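# Lift cloth off lanterns and spread it flat

## Task

Remove the cloth from the lanterns, which poke up through holes in it, and lay it out flat on the table. Each lantern has to finish upright on the spot where it stands now. No part of the cloth held by a gripper may drop more than about a palm's width at the moment that gripper releases it; cloth that sticks to an opened hand, lifts with it and settles back near where it was released is not counted as a drop. At the end, open the grippers and move the arms away.

## Robot and tools

Robots: four identical i2rt Big YAM arms, arm1 to arm4. Each has six joints, a two-finger gripper and a wrist camera (armN_cam_wrist). Two fixed room cameras also exist: cam_high and cam_low. Feet, in metres in the shared scene frame (origin on the floor, +z up): arm1 at (+0.335, +0.740, 0.739), arm2 at (-0.335, +0.740, 0.808), arm3 at (-0.335, -0.740, 0.775), arm4 at (+0.335, -0.740, 0.827). arm1 and arm2 face toward -y; arm3 and arm4 face toward +y. The table tops beneath the arms are at z = 0.720. A hand reaches about 1.0 m from its joint1 axis.

Hand frame: the reported hand point sits between the finger pads, about 1 cm behind the tips. Fingers point along the hand's +z and open along its y. The printed position may be off, more so at long reach, and a hand often settles a centimetre or more from its commanded pose.

Tool move: one action. Each arm is a separate argument (arm1, arm2, arm3, arm4), each an object of its own; an arm left out receives nothing new but may keep pushing toward an old target. Inside an arm's object:
- joints: absolute targets by name. joint1_rad -2.879 to 2.879 (rotation about the foot, positive counter-clockwise from above, 0 = along the foot's facing); joint2_rad 0 to 3.141 (shoulder, 0 = upper arm pointing back, positive lifts it up and forward); joint3_rad 0 to 3.019 (elbow, 0 = folded); joint4_rad -1.692 to 1.57 (hand pitch, positive tips fingers up); joint5_rad -1.57 to 1.57 (sideways swing, positive to the arm's right); joint6_rad -2.094 to 2.094 (roll, positive clockwise seen from behind); gripper_m 0 to 0.093 (fingertip gap in metres). Radians for joints.
- target: an absolute hand pose, one list of seven numbers [x, y, z, qw, qx, qy, qz], metres and unit quaternion in the scene frame, same format as the printed hand line. The hand travels in a straight line from its hand_target toward it. When target is given, joints may contain only gripper_m, otherwise the call is refused.
- speed: top path speed in m/s, 0.002 to 0.5, default 0.25; needs target. Rotation is capped at twice this value in rad/s.
All hand paths in one action finish together, paced by the slowest; each lasts 0.5 to 10 s and an action at most 15 s. Paths do not avoid obstacles or other arms. Each step the commanded pose is clipped to within 100 mm and 20 degrees of the measured hand. cameras: list of camera names, or "all"; [] for none. Unknown keys make a call invalid; out-of-range values get it refused, and a refusal cancels the later move/wait/finished_scene calls in that reply.

Tool wait: seconds from 0 to 10; returns state and images like an empty move. Tool zoom_image: camera plus region [x0, y0, x1, y1] in pixels (top-left origin, at most 504x504) of that camera's latest image. Tool finished_scene: scene number; the first call only asks you to check, a second call ends the scene for good.

Results: a "move" line per commanded robot reads done or its worst status. joint_status/hand_status words: off_target (stopped short, may still push); time_out (arm keeps pushing toward a nearby held target; send joints their reported positions to relax); not_followed / "joint command not followed" / "pose unreachable" (a self- or arm-collision check withheld the motion; the gripper part still runs). on_its_own lists uncommanded activity; "held at" is the target, not the reading. "as last shown" marks robots not in the action whose state is repeated from before. Joint velocities in rad/s (gripper m/s). Torques are total drive outputs including gravity; joints 3 and 4 wrap at ±28 N m. Images may lag the state slightly; the pictures line gives their order.

Gripper: closed on nothing reads 0.000-0.001. Holding something, reading can be up to 0.005 below the object's width; commanding about 0.005 below the touch reading gives full force (50-62 N per pad). To release, command well above the reading.

Cautions: never let gripped cloth fall more than a palm's width when opening, so lower it close to the table first. Don't tip, shove or move lanterns, and keep everything in the work area. Arms pressing hard against each other end the scene; the safety check can be late and ignores fingers, gripper housings and wrist cameras. Arms don't wait for one another. Sustained loads, stretched poses or pushing against the unreachable heat motors; MOTOR HOT appears at 85 °C, and at 100 °C the arm goes limp for 30-60 s (limit_stop_at_motor_heat; resend targets afterwards). The simulation runs on while you compose replies. Scene 1 is practice and may be skipped with finished_scene; its cost comes only from drops, slams, hits, hard pushes, faults and falls. Camera calibration (K, distortion, T_world_to_cam) is supplied per camera and may be off by a few degrees and millimetres.

Each tool is called after ">>>" as a command line: name --argument value for each argument, lists and objects as JSON in quotes; but a table of rows of numbers goes row by row, as --pt "numbers of a row", without its own name.

## Session

>>> move --cameras '["all"]'

Scene clock: 0.00 s.
Joint torques (N m): no reading
Motor temperatures (°C): arm1=[28 26 29 22 24 23 23] | arm2=[23 23 27 27 23 24 23] | arm3=[25 31 26 26 24 23 26] | arm4=[26 33 29 24 22 23 25]
Heat: arm1: hottest joint3_rad 29 °C; arm2: hottest joint3_rad 27 °C; arm3: hottest joint2_rad 31 °C; arm4: hottest joint2_rad 33 °C.
Joint velocities: arm1=[-0.005 -0.015 0.012 -0.007 -0.051 -0.066 0] | arm2=[0.005 -0.015 0.007 -0.017 -0.154 -0.037 0] | arm3=[0.005 -0.015 0.027 -0.002 0.037 -0.081 0] | arm4=[0.005 -0.005 -0.027 -0.002 -0.022 -0.081 0]
arm1.joint_positions: joint1_rad=-0.149 joint2_rad=+0.286 joint3_rad=+1.689 joint4_rad=-1.240 joint5_rad=-0.049 joint6_rad=+0.507 gripper_m=+0.094
arm1.joint_status: not commanded
arm1.hand: x=+0.3487 y=+0.7642 z=+1.4578 quat_wxyz=(-0.641, -0.565, -0.306, +0.420) (m; scene frame)
arm1.hand_target: x=+0.3490 y=+0.7661 z=+1.4621 quat_wxyz=(-0.644, -0.561, -0.304, +0.422) (m; scene frame)
arm1.hand_status: not commanded
arm2.joint_positions: joint1_rad=+0.694 joint2_rad=+0.506 joint3_rad=+1.467 joint4_rad=-1.443 joint5_rad=-0.141 joint6_rad=+0.586 gripper_m=+0.094
arm2.joint_status: not commanded
arm2.hand: x=-0.2174 y=+0.6295 z=+1.3808 quat_wxyz=(-0.519, -0.548, -0.655, +0.017) (m; scene frame)
arm2.hand_target: x=-0.2194 y=+0.6319 z=+1.3907 quat_wxyz=(-0.530, -0.543, -0.651, +0.019) (m; scene frame)
arm2.hand_status: not commanded
arm3.joint_positions: joint1_rad=-0.166 joint2_rad=+0.432 joint3_rad=+1.385 joint4_rad=-1.492 joint5_rad=-0.208 joint6_rad=-0.423 gripper_m=+0.094
arm3.joint_status: not commanded
arm3.hand: x=-0.3565 y=-0.6057 z=+1.3139 quat_wxyz=(-0.389, +0.725, -0.471, -0.318) (m; scene frame)
arm3.hand_target: x=-0.3568 y=-0.6074 z=+1.3233 quat_wxyz=(-0.398, +0.721, -0.467, -0.322) (m; scene frame)
arm3.hand_status: not commanded
arm4.joint_positions: joint1_rad=+0.270 joint2_rad=+0.640 joint3_rad=+1.503 joint4_rad=-1.444 joint5_rad=-0.222 joint6_rad=-0.408 gripper_m=+0.094
arm4.joint_status: not commanded
arm4.hand: x=+0.2517 y=-0.5495 z=+1.3974 quat_wxyz=(-0.301, +0.804, -0.343, -0.381) (m; scene frame)
arm4.hand_target: x=+0.2524 y=-0.5524 z=+1.4062 quat_wxyz=(-0.309, +0.800, -0.340, -0.386) (m; scene frame)
arm4.hand_status: not commanded
pictures: arm1_cam_wrist, arm2_cam_wrist, arm3_cam_wrist, arm4_cam_wrist, cam_high, cam_low
camera_calibration:
arm1_cam_wrist: T_world_to_cam=[[-0.88511, -0.0191015, -0.46499, 1.0028], [0.422413, 0.386359, -0.819935, 0.760974], [0.195315, -0.92215, -0.333902, 1.25367], [0, 0, 0, 1]] pos_world=[0.321281, 0.88122, 1.50884]
arm2_cam_wrist: T_world_to_cam=[[-0.731915, -0.397681, -0.553308, 0.858471], [-0.276157, 0.915466, -0.292676, -0.228052], [0.622927, -0.061414, -0.779866, 1.37276], [0, 0, 0, 1]] pos_world=[-0.289781, 0.634478, 1.47882]
arm3_cam_wrist: T_world_to_cam=[[0.929253, 0.256936, 0.265466, 0.138741], [0.346443, -0.855606, -0.384597, 0.117134], [0.128318, 0.449357, -0.884089, 1.60455], [0, 0, 0, 1]] pos_world=[-0.375398, -0.656442, 1.42678]
arm4_cam_wrist: T_world_to_cam=[[0.778606, 0.584653, 0.227933, -0.194055], [0.626001, -0.69848, -0.346769, -0.0531718], [-0.0435329, 0.412683, -0.909834, 1.62972], [0, 0, 0, 1]] pos_world=[0.255324, -0.596241, 1.50857]

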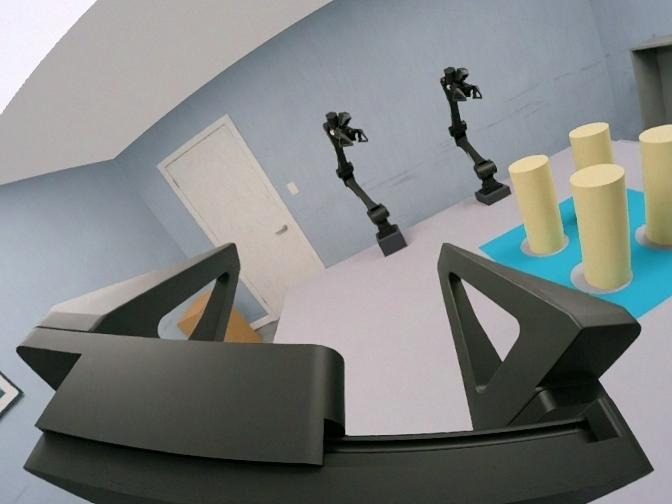

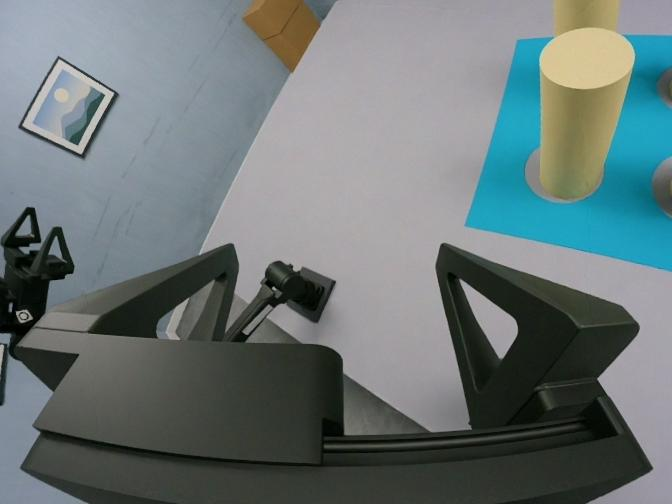

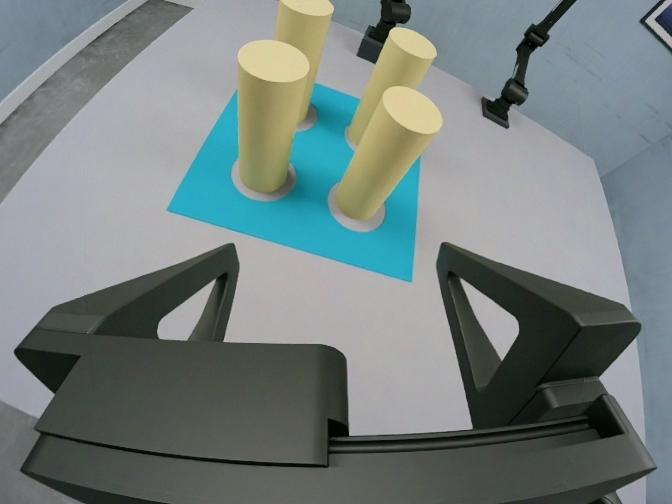

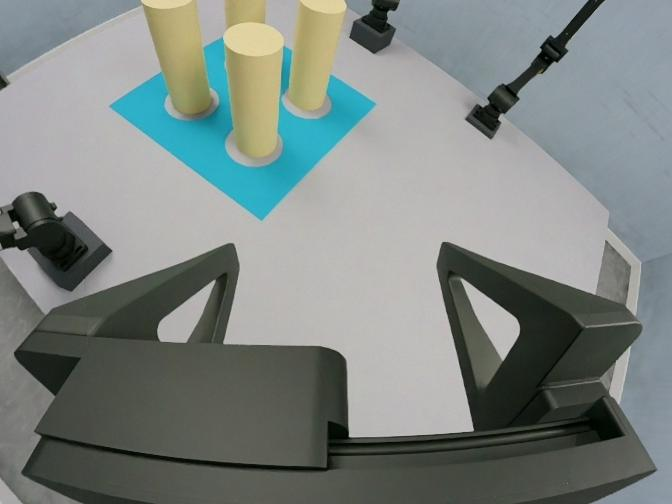

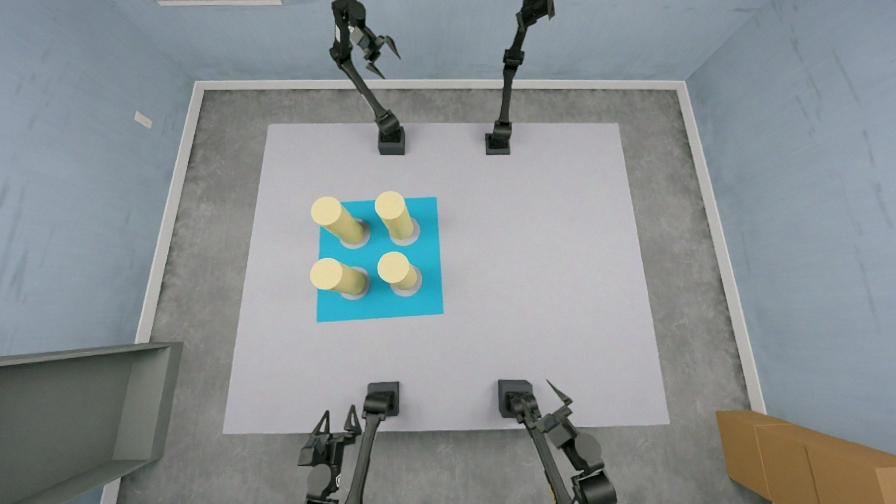

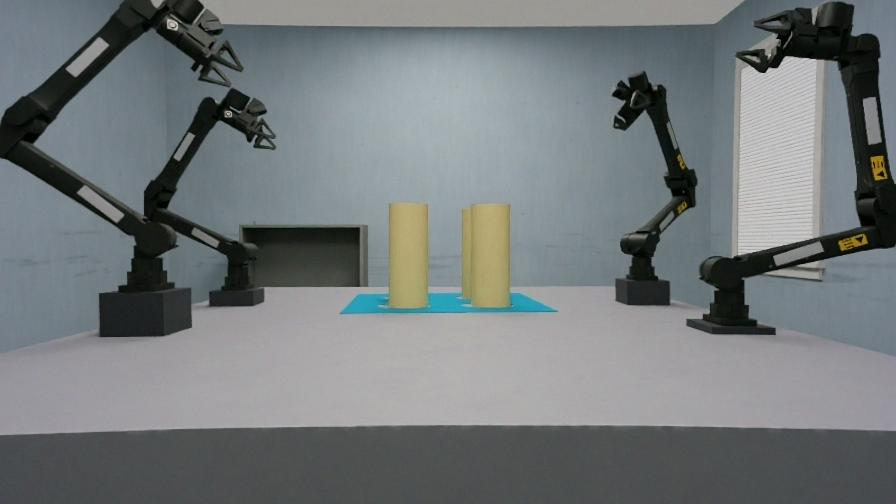

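>>> zoom_image --camera "cam_high" --region '[290, 180, 470, 340]'

>>> zoom_image --camera "cam_low" --region '[320, 180, 580, 330]'

Scaled by 2.800.

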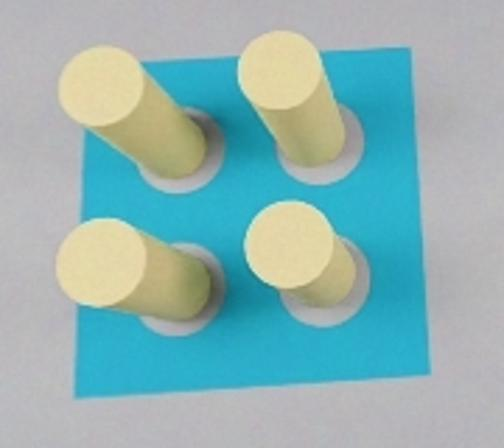

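Scaled by 1.938.

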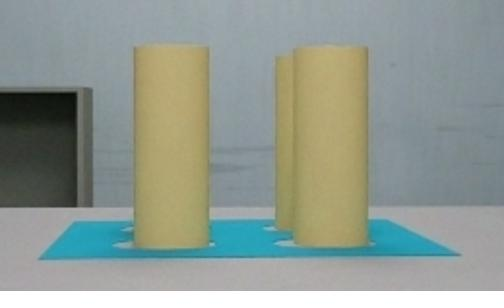

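>>> move --arm1 '{"joints": {"joint1_rad": -0.883, "joint2_rad": 0.85, "joint3_rad": 1.604, "joint4_rad": -1.254, "joint5_rad": 0.0, "joint6_rad": -0.925, "gripper_m": 0.08}}' --arm2 '{"joints": {"joint1_rad": -0.713, "joint2_rad": 0.85, "joint3_rad": 1.412, "joint4_rad": -1.084, "joint5_rad": 0.0, "joint6_rad": -0.783, "gripper_m": 0.08}}' --arm3 '{"joints": {"joint1_rad": 0.614, "joint2_rad": 0.85, "joint3_rad": 1.383, "joint4_rad": -1.133, "joint5_rad": 0.0, "joint6_rad": 0.595, "gripper_m": 0.08}}' --arm4 '{"joints": {"joint1_rad": 0.765, "joint2_rad": 0.85, "joint3_rad": 1.618, "joint4_rad": -1.099, "joint5_rad": 0.0, "joint6_rad": 0.676, "gripper_m": 0.08}}' --cameras '["cam_low", "cam_high"]'

Scene clock: 36.20 s.
Joint torques (N m): arm1=[-1.44 1.73 11.14 1.25 0.19 -0.04] | arm2=[0.26 -2.43 10.3 2.62 -0.09 -0.14] | arm3=[0.32 -1.32 8.47 2.14 0.17 0.1] | arm4=[1.26 1.85 11.48 2.76 0.11 0.12]
Motor temperatures (°C): arm1=[28 26 30 22 24 23 23] | arm2=[23 23 30 27 23 24 23] | arm3=[25 31 28 26 24 23 26] | arm4=[26 33 32 24 21 23 25]
Heat: arm1: hottest joint3_rad 30 °C; arm2: hottest joint3_rad 30 °C; arm3: hottest joint2_rad 31 °C; arm4: hottest joint2_rad 33 °C.
move: arm1 done; arm2 done; arm3 done; arm4 done
Joint velocities: arm1=[-0.005 0.015 -0.002 -0.002 0.007 -0.051 0] | arm2=[-0.015 0.005 -0.022 0.002 -0.022 0.007 -0.001] | arm3=[-0.015 -0.005 0.002 0.007 -0.051 0.037 0] | arm4=[0.005 -0.015 -0.007 0.007 0.022 0.007 0]
arm1.joint_positions: joint1_rad=-0.882 joint2_rad=+0.847 joint3_rad=+1.577 joint4_rad=-1.251 joint5_rad=-0.003 joint6_rad=-0.913 gripper_m=+0.080
arm1.joint_status: all done
arm1.hand: x=+0.0943 y=+0.5408 z=+1.3346 quat_wxyz=(+0.048, -0.596, -0.623, +0.504) (m; scene frame)
arm1.hand_target: x=+0.0958 y=+0.5435 z=+1.3467 quat_wxyz=(+0.054, -0.590, -0.622, +0.513) (m; scene frame)
arm1.hand_status: not commanded
arm2.joint_positions: joint1_rad=-0.709 joint2_rad=+0.844 joint3_rad=+1.399 joint4_rad=-1.104 joint5_rad=+0.000 joint6_rad=-0.772 gripper_m=+0.080
arm2.joint_status: all done
arm2.hand: x=-0.5710 y=+0.4717 z=+1.3378 quat_wxyz=(-0.018, -0.602, -0.633, +0.487) (m; scene frame)
arm2.hand_target: x=-0.5746 y=+0.4695 z=+1.3470 quat_wxyz=(-0.015, -0.595, -0.630, +0.499) (m; scene frame)
arm2.hand_status: not commanded
arm3.joint_positions: joint1_rad=+0.611 joint2_rad=+0.847 joint3_rad=+1.366 joint4_rad=-1.157 joint5_rad=-0.001 joint6_rad=+0.582 gripper_m=+0.080
arm3.joint_status: all done
arm3.hand: x=-0.5510 y=-0.4642 z=+1.2777 quat_wxyz=(-0.081, +0.654, -0.608, -0.443) (m; scene frame)
arm3.hand_target: x=-0.5538 y=-0.4619 z=+1.2907 quat_wxyz=(-0.080, +0.644, -0.605, -0.461) (m; scene frame)
arm3.hand_status: not commanded
arm4.joint_positions: joint1_rad=+0.755 joint2_rad=+0.847 joint3_rad=+1.596 joint4_rad=-1.114 joint5_rad=-0.003 joint6_rad=+0.662 gripper_m=+0.080
arm4.joint_status: all done
arm4.hand: x=+0.1182 y=-0.4957 z=+1.4612 quat_wxyz=(-0.053, +0.599, -0.563, -0.568) (m; scene frame)
arm4.hand_target: x=+0.1170 y=-0.4985 z=+1.4748 quat_wxyz=(-0.049, +0.590, -0.558, -0.582) (m; scene frame)
arm4.hand_status: not commanded
pictures: cam_high, cam_low

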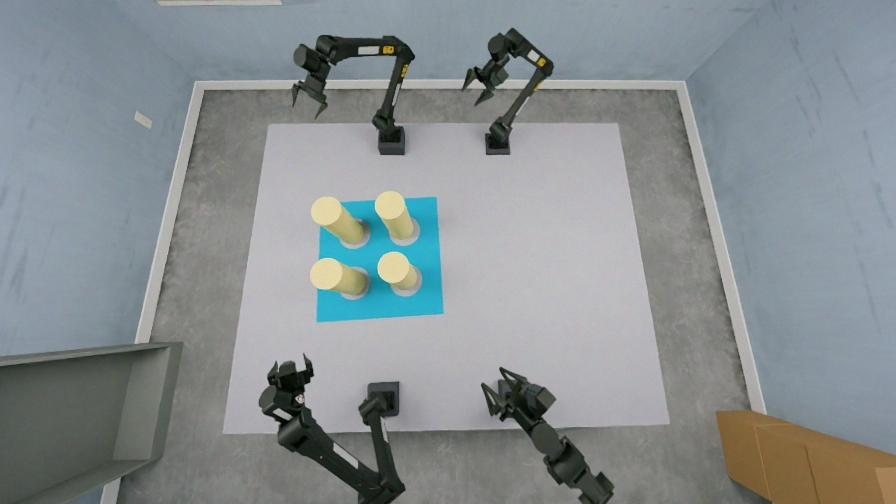

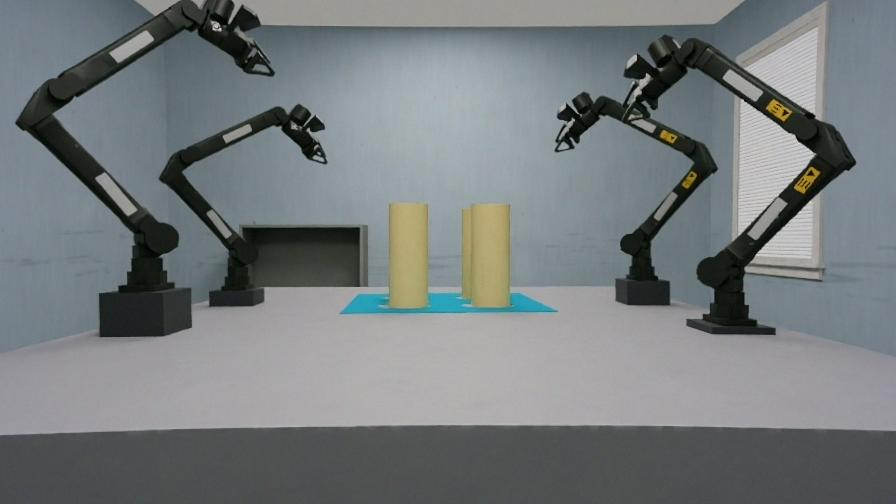

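>>> move --arm1 '{"joints": {"joint2_rad": 1.88}}' --arm2 '{"joints": {"joint2_rad": 1.86}}' --arm3 '{"joints": {"joint2_rad": 1.78}}' --arm4 '{"joints": {"joint2_rad": 2.05}}' --cameras '["all"]'

Scene clock: 56.37 s.
Joint torques (N m): arm1=[-0.62 -16.67 11.04 -0.09 0.15 -0.09] | arm2=[0.26 -22.07 9.16 0.66 -0.12 -0.17] | arm3=[0.15 -16.91 7.87 0.51 0.2 0.15] | arm4=[1.14 -14.1 10.56 0.43 0.14 0.14]
Motor temperatures (°C): arm1=[27 26 34 22 24 23 23] | arm2=[23 23 30 27 23 24 23] | arm3=[25 31 28 26 24 23 26] | arm4=[26 33 34 24 21 23 25]
Heat: arm1: hottest joint3_rad 34 °C; arm2: hottest joint3_rad 30 °C; arm3: hottest joint2_rad 31 °C; arm4: hottest joint3_rad 34 °C.
move: arm1 done; arm2 done; arm3 done; arm4 done
Joint velocities: arm1=[-0.005 -0.015 0.012 -0.002 -0.022 -0.051 0.001] | arm2=[-0.005 -0.005 -0.027 0.002 0.051 0.007 0] | arm3=[0.005 -0.005 0.007 0.002 0.037 -0.022 0] | arm4=[-0.015 -0.024 -0.002 0.007 -0.066 -0.022 0.001]
arm1.joint_positions: joint1_rad=-0.882 joint2_rad=+1.901 joint3_rad=+1.583 joint4_rad=-1.251 joint5_rad=-0.003 joint6_rad=-0.913 gripper_m=+0.080
arm1.joint_status: all done
arm1.hand: x=-0.1004 y=+0.3710 z=+0.8478 quat_wxyz=(-0.004, -0.690, -0.723, +0.008) (m; scene frame)
arm1.hand_target: x=-0.1067 y=+0.3675 z=+0.8672 quat_wxyz=(-0.001, -0.687, -0.727, +0.027) (m; scene frame)
arm1.hand_status: not commanded
arm2.joint_positions: joint1_rad=-0.709 joint2_rad=+1.876 joint3_rad=+1.399 joint4_rad=-1.093 joint5_rad=+0.000 joint6_rad=-0.774 gripper_m=+0.080
arm2.joint_status: all done
arm2.hand: x=-0.6924 y=+0.3350 z=+0.8560 quat_wxyz=(+0.001, -0.689, -0.725, -0.001) (m; scene frame)
arm2.hand_target: x=-0.6997 y=+0.3299 z=+0.8687 quat_wxyz=(+0.000, -0.687, -0.727, +0.017) (m; scene frame)
arm2.hand_status: not commanded
arm3.joint_positions: joint1_rad=+0.611 joint2_rad=+1.795 joint3_rad=+1.366 joint4_rad=-1.145 joint5_rad=-0.001 joint6_rad=+0.583 gripper_m=+0.080
arm3.joint_status: all done
arm3.hand: x=-0.6490 y=-0.3273 z=+0.8559 quat_wxyz=(-0.005, +0.730, -0.683, +0.001) (m; scene frame)
arm3.hand_target: x=-0.6563 y=-0.3199 z=+0.8694 quat_wxyz=(-0.009, +0.727, -0.686, -0.020) (m; scene frame)
arm3.hand_status: not commanded
arm4.joint_positions: joint1_rad=+0.755 joint2_rad=+2.053 joint3_rad=+1.605 joint4_rad=-1.100 joint5_rad=-0.003 joint6_rad=+0.666 gripper_m=+0.080
arm4.joint_status: all done
arm4.hand: x=-0.0658 y=-0.2838 z=+0.8550 quat_wxyz=(-0.001, +0.726, -0.687, -0.015) (m; scene frame)
arm4.hand_target: x=-0.0738 y=-0.2832 z=+0.8614 quat_wxyz=(-0.003, +0.726, -0.687, -0.023) (m; scene frame)
arm4.hand_status: not commanded
pictures: arm1_cam_wrist, arm2_cam_wrist, arm3_cam_wrist, arm4_cam_wrist, cam_high, cam_low
camera_calibration:
arm1_cam_wrist: T_world_to_cam=[[-0.998827, -0.0481432, -0.00511795, -0.0763453], [-0.0431977, 0.838473, 0.543228, -0.767757], [-0.0218615, 0.542813, -0.839569, 0.638601], [0, 0, 0, 1]] pos_world=[-0.0954603, 0.293427, 0.952827]
arm2_cam_wrist: T_world_to_cam=[[-0.998932, -0.0458494, -0.00574567, -0.668141], [-0.0403384, 0.804625, 0.592411, -0.800424], [-0.0225386, 0.59201, -0.805615, 0.597474], [0, 0, 0, 1]] pos_world=[-0.686249, 0.259697, 0.951675]
arm3_cam_wrist: T_world_to_cam=[[0.99756, 0.0696035, 0.00549822, 0.666179], [0.0536788, -0.814912, 0.577093, -0.719345], [0.0446483, -0.57539, -0.81666, 0.664666], [0, 0, 0, 1]] pos_world=[-0.655616, -0.250129, 0.954272]
arm4_cam_wrist: T_world_to_cam=[[0.997941, 0.0614817, -0.0182551, 0.0978286], [0.0608593, -0.818009, 0.571976, -0.713513], [0.0202332, -0.57191, -0.820067, 0.660832], [0, 0, 0, 1]] pos_world=[-0.067574, -0.211739, 0.951825]

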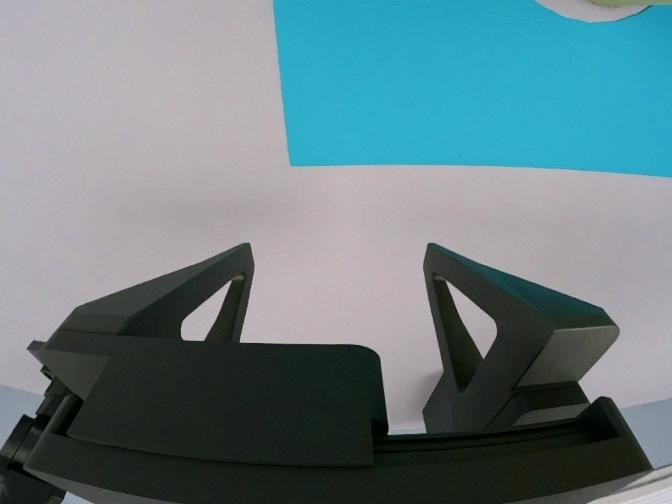

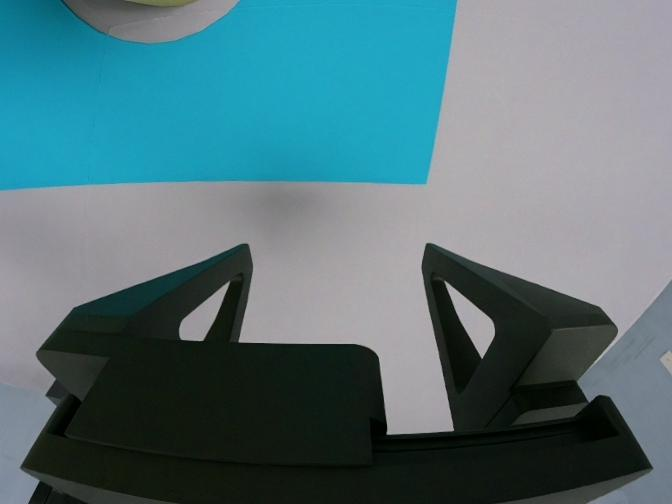

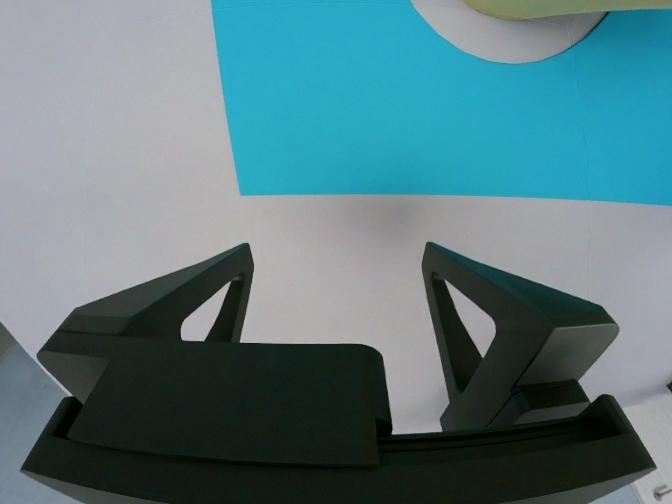

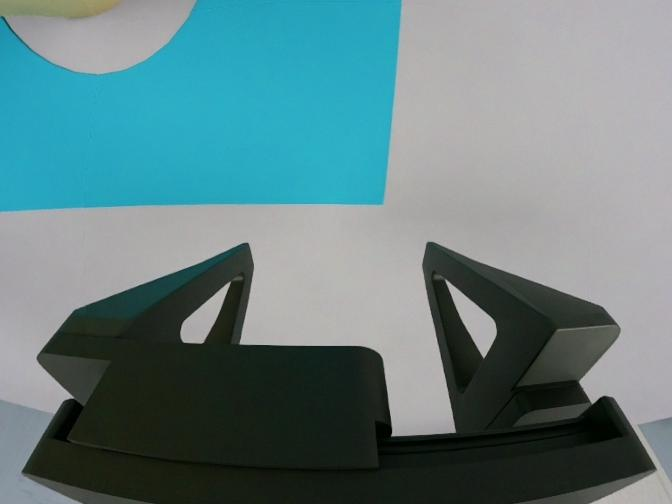

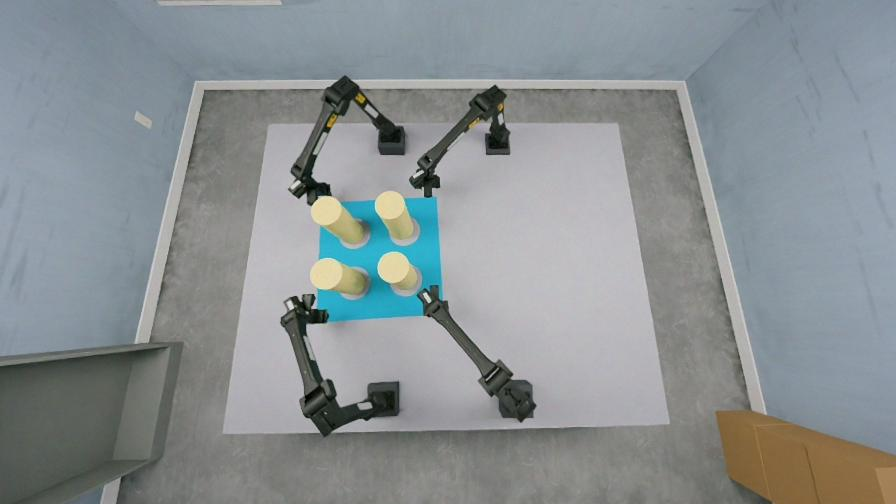

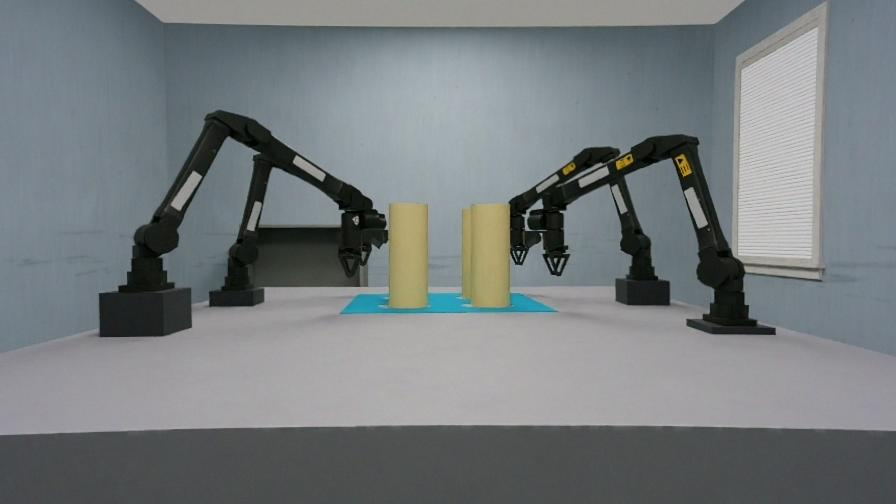

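>>> move --arm1 '{"target": [-0.1226, 0.3182, 0.79, 0, 0.6871, 0.7266, 0], "speed": 0.12}' --arm2 '{"target": [-0.7163, 0.3128, 0.79, 0, 0.6871, 0.7266, 0], "speed": 0.12}' --arm3 '{"target": [-0.6854, -0.3162, 0.79, 0, 0.7266, -0.6871, 0], "speed": 0.12}' --arm4 '{"target": [-0.0882, -0.2820, 0.79, 0, 0.7266, -0.6871, 0], "speed": 0.12}' --cameras '["arm1_cam_wrist", "arm2_cam_wrist", "arm3_cam_wrist", "arm4_cam_wrist", "cam_low"]'

Scene clock: 84.33 s.
Joint torques (N m): arm1=[-1.2 -16.97 13.34 0.21 0.22 0.17] | arm2=[0.03 -21.77 11.45 0.7 -0.15 -0.17] | arm3=[0.32 -16.91 8.28 0.57 0.09 0.15] | arm4=[1.61 -13.68 12.42 0.61 0 0.17]
Motor temperatures (°C): arm1=[27 27 37 22 24 23 23] | arm2=[23 26 31 27 22 24 23] | arm3=[25 32 29 26 24 23 26] | arm4=[26 34 33 24 21 23 25]
Heat: arm1: hottest joint3_rad 37 °C; arm2: hottest joint3_rad 31 °C; arm3: hottest joint2_rad 32 °C; arm4: hottest joint2_rad 34 °C.
move: arm1 off_target; arm2 off_target; arm3 off_target; arm4 off_target
Joint velocities: arm1=[-0.015 -0.005 0.007 -0.002 -0.007 -0.007 -0.001] | arm2=[-0.005 0.005 -0.007 -0.002 0.11 0.037 -0.001] | arm3=[0.005 -0.005 0.017 0.002 0.022 0.037 0] | arm4=[0.015 -0.024 -0.002 -0.002 0.007 -0.051 -0.001]
arm1.joint_positions: joint1_rad=-0.843 joint2_rad=+2.083 joint3_rad=+1.664 joint4_rad=-1.221 joint5_rad=+0.001 joint6_rad=-0.890 gripper_m=+0.080
arm1.joint_status: not commanded
arm1.hand: x=-0.1061 y=+0.3362 z=+0.7732 quat_wxyz=(-0.005, -0.684, -0.728, -0.028) (m; scene frame)
arm1.hand_target: x=-0.1207 y=+0.3193 z=+0.7900 quat_wxyz=(+0.000, -0.687, -0.727, +0.000) (m; scene frame)
arm1.hand_status: off_target (0.030 m and 3.3 deg from the pose sent, 0.081 m and 1.1 deg at the start)
arm2.joint_positions: joint1_rad=-0.709 joint2_rad=+2.029 joint3_rad=+1.399 joint4_rad=-1.000 joint5_rad=+0.000 joint6_rad=-0.776 gripper_m=+0.080
arm2.joint_status: not commanded
arm2.hand: x=-0.6953 y=+0.3319 z=+0.7754 quat_wxyz=(+0.002, -0.688, -0.725, -0.031) (m; scene frame)
arm2.hand_target: x=-0.7154 y=+0.3146 z=+0.7908 quat_wxyz=(+0.000, -0.687, -0.727, +0.000) (m; scene frame)
arm2.hand_status: off_target (0.032 m and 3.6 deg from the pose sent, 0.074 m and 0.3 deg at the start)
arm3.joint_positions: joint1_rad=+0.646 joint2_rad=+1.939 joint3_rad=+1.366 joint4_rad=-1.043 joint5_rad=-0.009 joint6_rad=+0.619 gripper_m=+0.080
arm3.joint_status: not commanded
arm3.hand: x=-0.6716 y=-0.3290 z=+0.7823 quat_wxyz=(+0.002, +0.729, -0.684, +0.022) (m; scene frame)
arm3.hand_target: x=-0.6845 y=-0.3176 z=+0.7906 quat_wxyz=(+0.000, +0.727, -0.687, +0.000) (m; scene frame)
arm3.hand_status: off_target (0.020 m and 2.6 deg from the pose sent, 0.076 m and 0.9 deg at the start)
arm4.joint_positions: joint1_rad=+0.765 joint2_rad=+2.177 joint3_rad=+1.609 joint4_rad=-1.049 joint5_rad=-0.003 joint6_rad=+0.677 gripper_m=+0.080
arm4.joint_status: not commanded
arm4.hand: x=-0.0684 y=-0.2900 z=+0.7835 quat_wxyz=(+0.002, +0.726, -0.688, +0.019) (m; scene frame)
arm4.hand_target: x=-0.0881 y=-0.2825 z=+0.7903 quat_wxyz=(+0.000, +0.727, -0.687, -0.001) (m; scene frame)
arm4.hand_status: off_target (0.022 m and 2.2 deg from the pose sent, 0.069 m and 1.7 deg at the start)
pictures: arm1_cam_wrist, arm2_cam_wrist, arm3_cam_wrist, arm4_cam_wrist, cam_low
camera_calibration:
arm1_cam_wrist: T_world_to_cam=[[-0.996378, -0.0623037, -0.0578766, -0.0383402], [-0.084388, 0.808412, 0.582536, -0.722959], [0.0104939, 0.58531, -0.810741, 0.561564], [0, 0, 0, 1]] pos_world=[-0.105103, 0.25337, 0.874214]
arm2_cam_wrist: T_world_to_cam=[[-0.997794, -0.0464664, -0.0474061, -0.638322], [-0.0659257, 0.777171, 0.625827, -0.784878], [0.00776268, 0.627572, -0.77852, 0.522516], [0, 0, 0, 1]] pos_world=[-0.692714, 0.252408, 0.867727]
arm3_cam_wrist: T_world_to_cam=[[0.997435, 0.0676024, 0.0235369, 0.674375], [0.0393638, -0.792627, 0.608435, -0.703786], [0.0597877, -0.605948, -0.793255, 0.586342], [0, 0, 0, 1]] pos_world=[-0.679998, -0.248137, 0.877454]
arm4_cam_wrist: T_world_to_cam=[[0.997863, 0.0606854, 0.0242162, 0.0659532], [0.0329643, -0.787582, 0.615327, -0.704578], [0.0564136, -0.613214, -0.7879, 0.563948], [0, 0, 0, 1]] pos_world=[-0.0744007, -0.213094, 0.876283]

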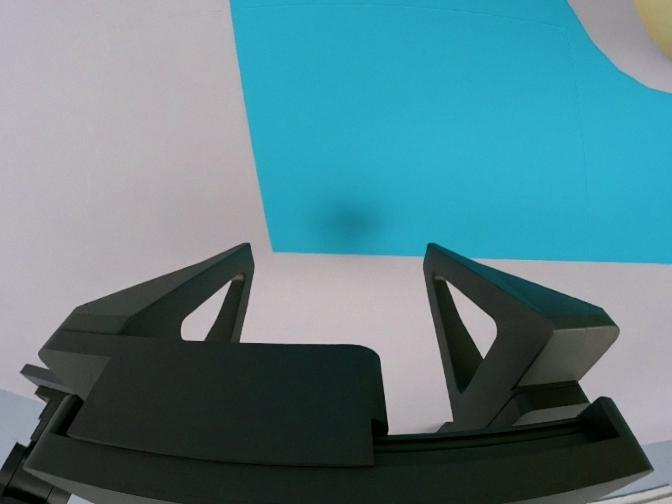

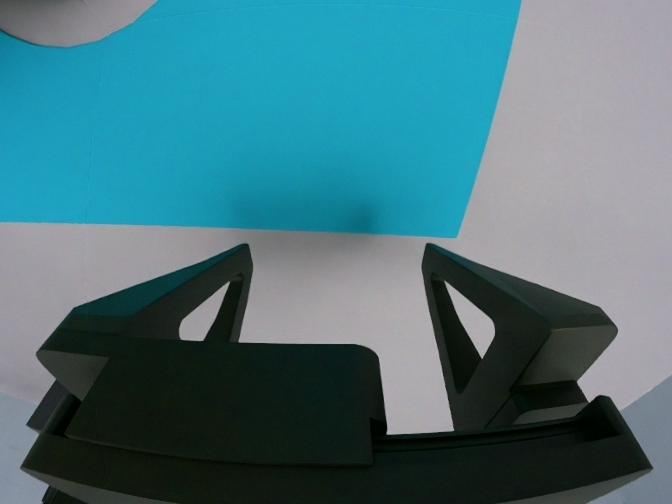

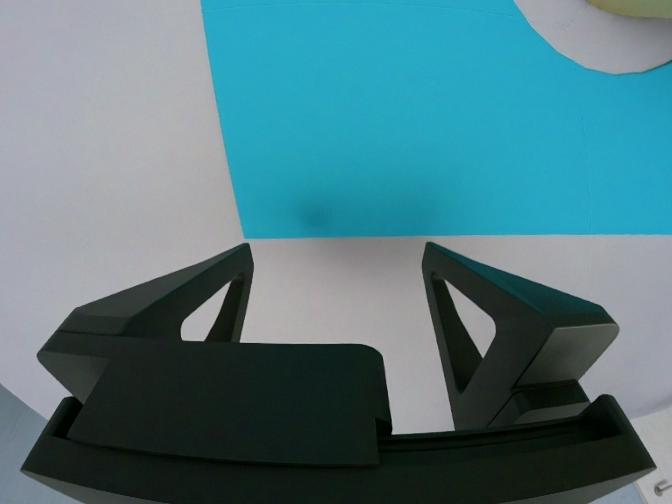

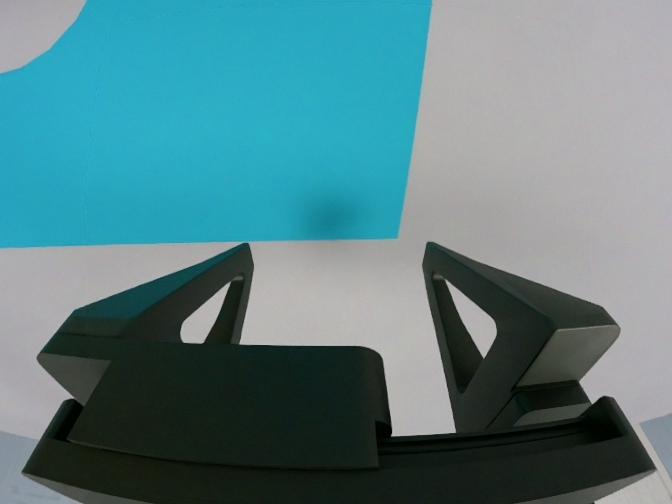

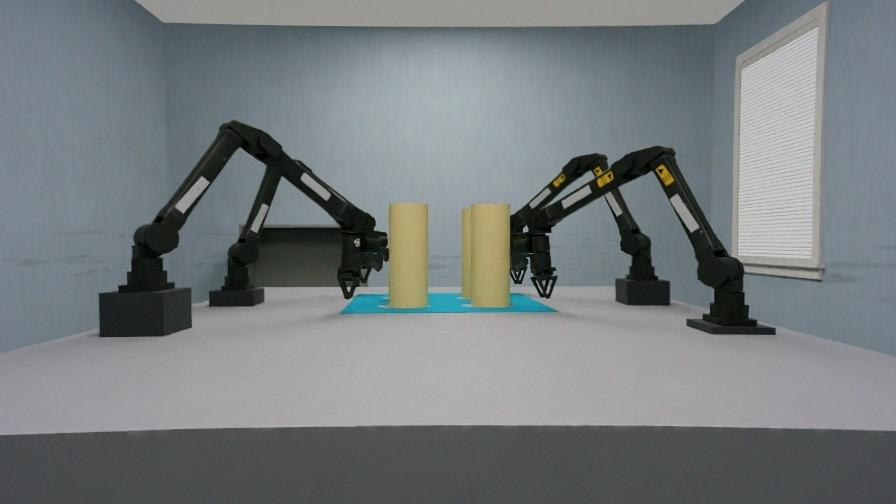

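>>> move --arm1 '{"target": [-0.1341, 0.3127, 0.768, 0, 0.6871, 0.7266, 0], "speed": 0.1}' --arm2 '{"target": [-0.7288, 0.3103, 0.766, 0, 0.6871, 0.7266, 0], "speed": 0.1}' --arm3 '{"target": [-0.6887, -0.3159, 0.760, 0, 0.7266, -0.6871, 0], "speed": 0.1}' --arm4 '{"target": [-0.1035, -0.2854, 0.760, 0, 0.7266, -0.6871, 0], "speed": 0.1}' --cameras '["arm1_cam_wrist", "arm2_cam_wrist", "arm3_cam_wrist", "arm4_cam_wrist"]'

Scene clock: 113.57 s.
Joint torques (N m): arm1=[-1.73 -17.32 13.42 0.24 0.24 0.07] | arm2=[-0.38 -22.18 11.44 0.68 -0.16 -0.19] | arm3=[0.5 -17.08 7.3 0.57 0.08 0.15] | arm4=[1.32 -13.92 12.15 0.61 -0.02 0.17]
Motor temperatures (°C): arm1=[27 30 38 22 24 23 23] | arm2=[23 28 33 27 22 24 22] | arm3=[25 33 30 25 24 23 26] | arm4=[26 37 37 24 21 23 24]
Heat: arm1: hottest joint3_rad 38 °C; arm2: hottest joint3_rad 33 °C; arm3: hottest joint2_rad 33 °C; arm4: hottest joint2_rad 37 °C.
move: arm1 off_target; arm2 off_target; arm3 off_target; arm4 off_target
Joint velocities: arm1=[-0.015 -0.005 -0.022 0.002 0.022 -0.007 -0.001] | arm2=[-0.015 -0.005 0.007 -0.017 -0.007 0.037 0] | arm3=[-0.024 -0.005 0.002 -0.007 0.037 -0.066 0] | arm4=[-0.015 -0.005 -0.002 0.007 0.051 -0.037 0]
arm1.joint_positions: joint1_rad=-0.843 joint2_rad=+2.135 joint3_rad=+1.697 joint4_rad=-1.200 joint5_rad=+0.002 joint6_rad=-0.890 gripper_m=+0.080
arm1.joint_status: not commanded
arm1.hand: x=-0.1157 y=+0.3275 z=+0.7538 quat_wxyz=(-0.004, -0.684, -0.729, -0.027) (m; scene frame)
arm1.hand_target: x=-0.1331 y=+0.3135 z=+0.7685 quat_wxyz=(+0.000, -0.687, -0.727, +0.000) (m; scene frame)
arm1.hand_status: off_target (0.028 m and 3.1 deg from the pose sent, 0.037 m and 3.3 deg at the start)
arm2.joint_positions: joint1_rad=-0.721 joint2_rad=+2.084 joint3_rad=+1.424 joint4_rad=-0.968 joint5_rad=+0.000 joint6_rad=-0.788 gripper_m=+0.080
arm2.joint_status: not commanded
arm2.hand: x=-0.7070 y=+0.3289 z=+0.7531 quat_wxyz=(+0.002, -0.688, -0.725, -0.030) (m; scene frame)
arm2.hand_target: x=-0.7283 y=+0.3119 z=+0.7666 quat_wxyz=(+0.000, -0.687, -0.727, +0.000) (m; scene frame)
arm2.hand_status: off_target (0.031 m and 3.5 deg from the pose sent, 0.041 m and 3.6 deg at the start)
arm3.joint_positions: joint1_rad=+0.648 joint2_rad=+1.986 joint3_rad=+1.366 joint4_rad=-0.979 joint5_rad=-0.009 joint6_rad=+0.623 gripper_m=+0.080
arm3.joint_status: not commanded
arm3.hand: x=-0.6780 y=-0.3224 z=+0.7575 quat_wxyz=(+0.001, +0.729, -0.685, +0.014) (m; scene frame)
arm3.hand_target: x=-0.6886 y=-0.3165 z=+0.7604 quat_wxyz=(+0.000, +0.727, -0.687, +0.000) (m; scene frame)
arm3.hand_status: off_target (0.013 m and 1.6 deg from the pose sent, 0.031 m and 2.6 deg at the start)
arm4.joint_positions: joint1_rad=+0.790 joint2_rad=+2.236 joint3_rad=+1.629 joint4_rad=-1.009 joint5_rad=-0.003 joint6_rad=+0.699 gripper_m=+0.080
arm4.joint_status: not commanded
arm4.hand: x=-0.0851 y=-0.2943 z=+0.7551 quat_wxyz=(+0.001, +0.727, -0.686, +0.018) (m; scene frame)
arm4.hand_target: x=-0.1030 y=-0.2862 z=+0.7603 quat_wxyz=(+0.000, +0.726, -0.687, +0.000) (m; scene frame)
arm4.hand_status: off_target (0.021 m and 2.1 deg from the pose sent, 0.042 m and 2.2 deg at the start)
pictures: arm1_cam_wrist, arm2_cam_wrist, arm3_cam_wrist, arm4_cam_wrist
camera_calibration:
arm1_cam_wrist: T_world_to_cam=[[-0.99653, -0.0624045, -0.0550861, -0.0515904], [-0.0828301, 0.80897, 0.581985, -0.70506], [0.00824447, 0.584529, -0.811331, 0.551458], [0, 0, 0, 1]] pos_world=[-0.114358, 0.24481, 0.854908]
arm2_cam_wrist: T_world_to_cam=[[-0.99783, -0.0465354, -0.0465802, -0.651882], [-0.0654479, 0.778353, 0.624407, -0.768324], [0.00719882, 0.6261, -0.779709, 0.508174], [0, 0, 0, 1]] pos_world=[-0.704411, 0.249524, 0.84561]
arm3_cam_wrist: T_world_to_cam=[[0.997748, 0.0656349, 0.0138406, 0.687863], [0.0443484, -0.800263, 0.598006, -0.674449], [0.0503262, -0.596046, -0.801372, 0.574056], [0, 0, 0, 1]] pos_world=[-0.685293, -0.242721, 0.853837]
arm4_cam_wrist: T_world_to_cam=[[0.99766, 0.0640822, 0.0238535, 0.0848234], [0.0359872, -0.788709, 0.613713, -0.688866], [0.0581415, -0.611418, -0.789169, 0.541549], [0, 0, 0, 1]] pos_world=[-0.091321, -0.217637, 0.848116]

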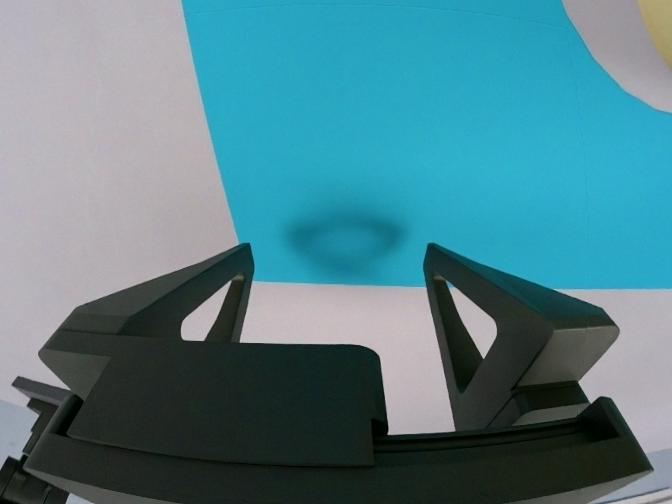

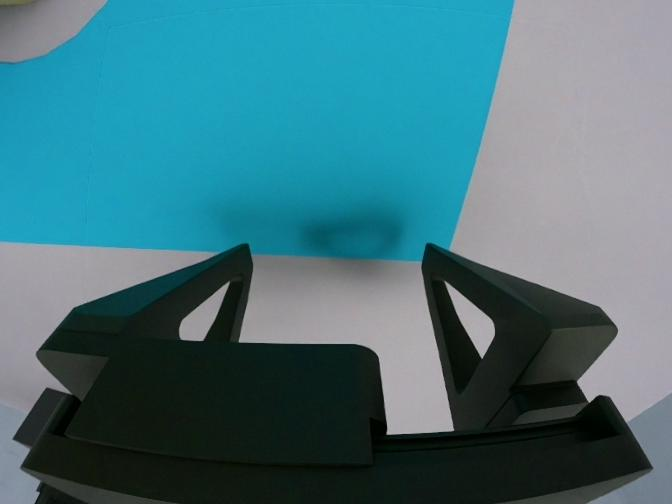

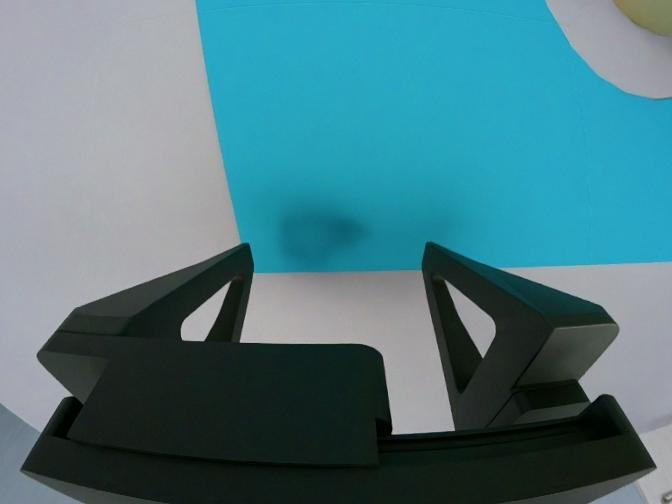

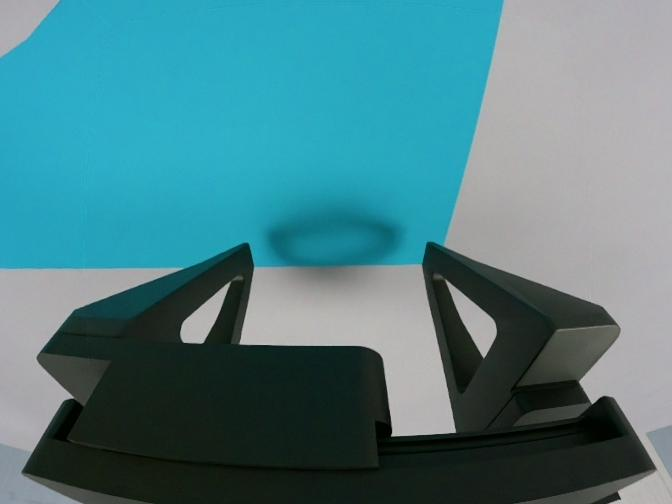

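>>> move --arm1 '{"target": [-0.1401, 0.3195, 0.765, 0, 0.6871, 0.7266, 0], "speed": 0.08}' --arm2 '{"target": [-0.7268, 0.2993, 0.762, 0, 0.6871, 0.7266, 0], "speed": 0.08}' --arm3 '{"target": [-0.6810, -0.3159, 0.754, 0, 0.7266, -0.6871, 0], "speed": 0.08}' --arm4 '{"target": [-0.1035, -0.2774, 0.756, 0, 0.7266, -0.6871, 0], "speed": 0.08}' --cameras '["arm1_cam_wrist", "arm2_cam_wrist", "arm3_cam_wrist", "arm4_cam_wrist"]'

Scene clock: 127.50 s.
Joint torques (N m): arm1=[-1.44 -17.73 13.18 0.18 0.25 -0.05] | arm2=[1.2 -21.83 11.52 0.58 -0.2 -0.04] | arm3=[-0.5 -16.91 5.87 0.64 0.11 0.03] | arm4=[0.56 -13.57 12.16 0.44 0 0.09]
Motor temperatures (°C): arm1=[27 31 38 22 24 23 23] | arm2=[23 28 35 27 22 24 22] | arm3=[25 35 30 25 24 23 26] | arm4=[25 36 37 24 21 23 24]
Heat: arm1: hottest joint3_rad 38 °C; arm2: hottest joint3_rad 35 °C; arm3: hottest joint2_rad 35 °C; arm4: hottest joint3_rad 37 °C.
move: arm1 off_target; arm2 off_target; arm3 done; arm4 off_target
Joint velocities: arm1=[-0.005 -0.015 -0.007 -0.002 -0.022 0.007 -0.001] | arm2=[-0.015 -0.005 0.002 -0.007 -0.095 -0.022 0] | arm3=[0.005 -0.005 0.007 -0.007 -0.051 -0.007 0] | arm4=[-0.024 -0.005 -0.012 -0.017 -0.022 0.037 0.001]
arm1.joint_positions: joint1_rad=-0.853 joint2_rad=+2.135 joint3_rad=+1.697 joint4_rad=-1.195 joint5_rad=+0.004 joint6_rad=-0.890 gripper_m=+0.080
arm1.joint_status: not commanded
arm1.hand: x=-0.1208 y=+0.3313 z=+0.7537 quat_wxyz=(-0.003, -0.688, -0.725, -0.025) (m; scene frame)
arm1.hand_target: x=-0.1394 y=+0.3202 z=+0.7655 quat_wxyz=(+0.001, -0.687, -0.727, +0.000) (m; scene frame)
arm1.hand_status: off_target (0.025 m and 2.8 deg from the pose sent, 0.028 m and 3.1 deg at the start)
arm2.joint_positions: joint1_rad=-0.721 joint2_rad=+2.098 joint3_rad=+1.451 joint4_rad=-0.968 joint5_rad=+0.000 joint6_rad=-0.788 gripper_m=+0.080
arm2.joint_status: not commanded
arm2.hand: x=-0.7140 y=+0.3211 z=+0.7535 quat_wxyz=(+0.002, -0.688, -0.726, -0.023) (m; scene frame)
arm2.hand_target: x=-0.7265 y=+0.3002 z=+0.7625 quat_wxyz=(+0.000, -0.687, -0.727, +0.000) (m; scene frame)
arm2.hand_status: off_target (0.027 m and 2.7 deg from the pose sent, 0.037 m and 3.5 deg at the start)
arm3.joint_positions: joint1_rad=+0.648 joint2_rad=+1.986 joint3_rad=+1.366 joint4_rad=-0.960 joint5_rad=-0.009 joint6_rad=+0.623 gripper_m=+0.080
arm3.joint_status: not commanded
arm3.hand: x=-0.6811 y=-0.3187 z=+0.7575 quat_wxyz=(+0.000, +0.729, -0.685, +0.004) (m; scene frame)
arm3.hand_target: x=-0.6810 y=-0.3160 z=+0.7541 quat_wxyz=(+0.000, +0.727, -0.687, +0.000) (m; scene frame)
arm3.hand_status: done (0.004 m and 0.6 deg from the pose sent, 0.008 m and 1.6 deg at the start)
arm4.joint_positions: joint1_rad=+0.790 joint2_rad=+2.246 joint3_rad=+1.655 joint4_rad=-1.009 joint5_rad=-0.003 joint6_rad=+0.699 gripper_m=+0.080
arm4.joint_status: not commanded
arm4.hand: x=-0.0916 y=-0.2874 z=+0.7567 quat_wxyz=(+0.001, +0.727, -0.687, +0.011) (m; scene frame)
arm4.hand_target: x=-0.1031 y=-0.2779 z=+0.7564 quat_wxyz=(+0.000, +0.727, -0.687, +0.000) (m; scene frame)
arm4.hand_status: off_target (0.016 m and 1.3 deg from the pose sent, 0.025 m and 2.1 deg at the start)
pictures: arm1_cam_wrist, arm2_cam_wrist, arm3_cam_wrist, arm4_cam_wrist
camera_calibration:
arm1_cam_wrist: T_world_to_cam=[[-0.997326, -0.0526789, -0.0506473, -0.0631112], [-0.0723158, 0.811213, 0.580261, -0.706688], [0.0105183, 0.582373, -0.812854, 0.551318], [0, 0, 0, 1]] pos_world=[-0.119846, 0.248877, 0.855009]
arm2_cam_wrist: T_world_to_cam=[[-0.998185, -0.0473526, -0.0372, -0.666254], [-0.0602171, 0.784488, 0.617214, -0.755853], [-0.0000437708, 0.618334, -0.785916, 0.515421], [0, 0, 0, 1]] pos_world=[-0.710538, 0.242706, 0.846816]
arm3_cam_wrist: T_world_to_cam=[[0.99786, 0.0653493, 0.00231336, 0.699415], [0.0516478, -0.809353, 0.585047, -0.659346], [0.0401047, -0.583675, -0.810996, 0.580659], [0, 0, 0, 1]] pos_world=[-0.687151, -0.240434, 0.855043]
arm4_cam_wrist: T_world_to_cam=[[0.997876, 0.0635373, 0.0143697, 0.0979304], [0.0419318, -0.795321, 0.604736, -0.678654], [0.0498518, -0.602849, -0.796296, 0.554502], [0, 0, 0, 1]] pos_world=[-0.0969082, -0.211689, 0.850547]

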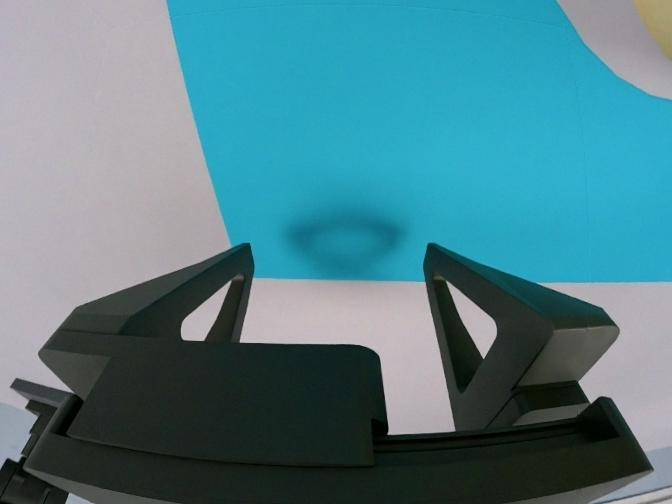

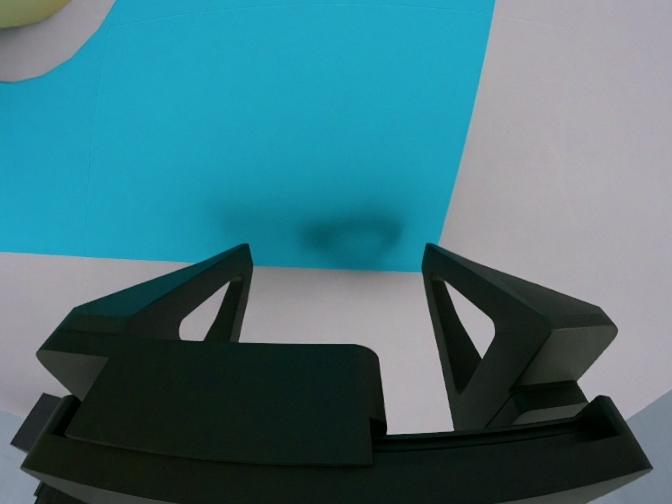

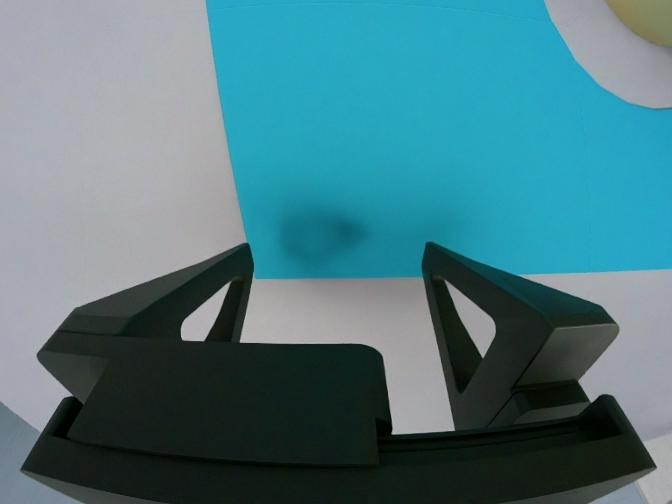

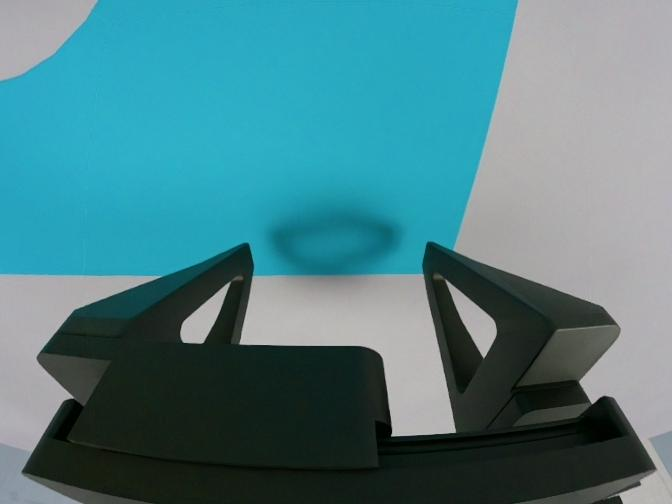

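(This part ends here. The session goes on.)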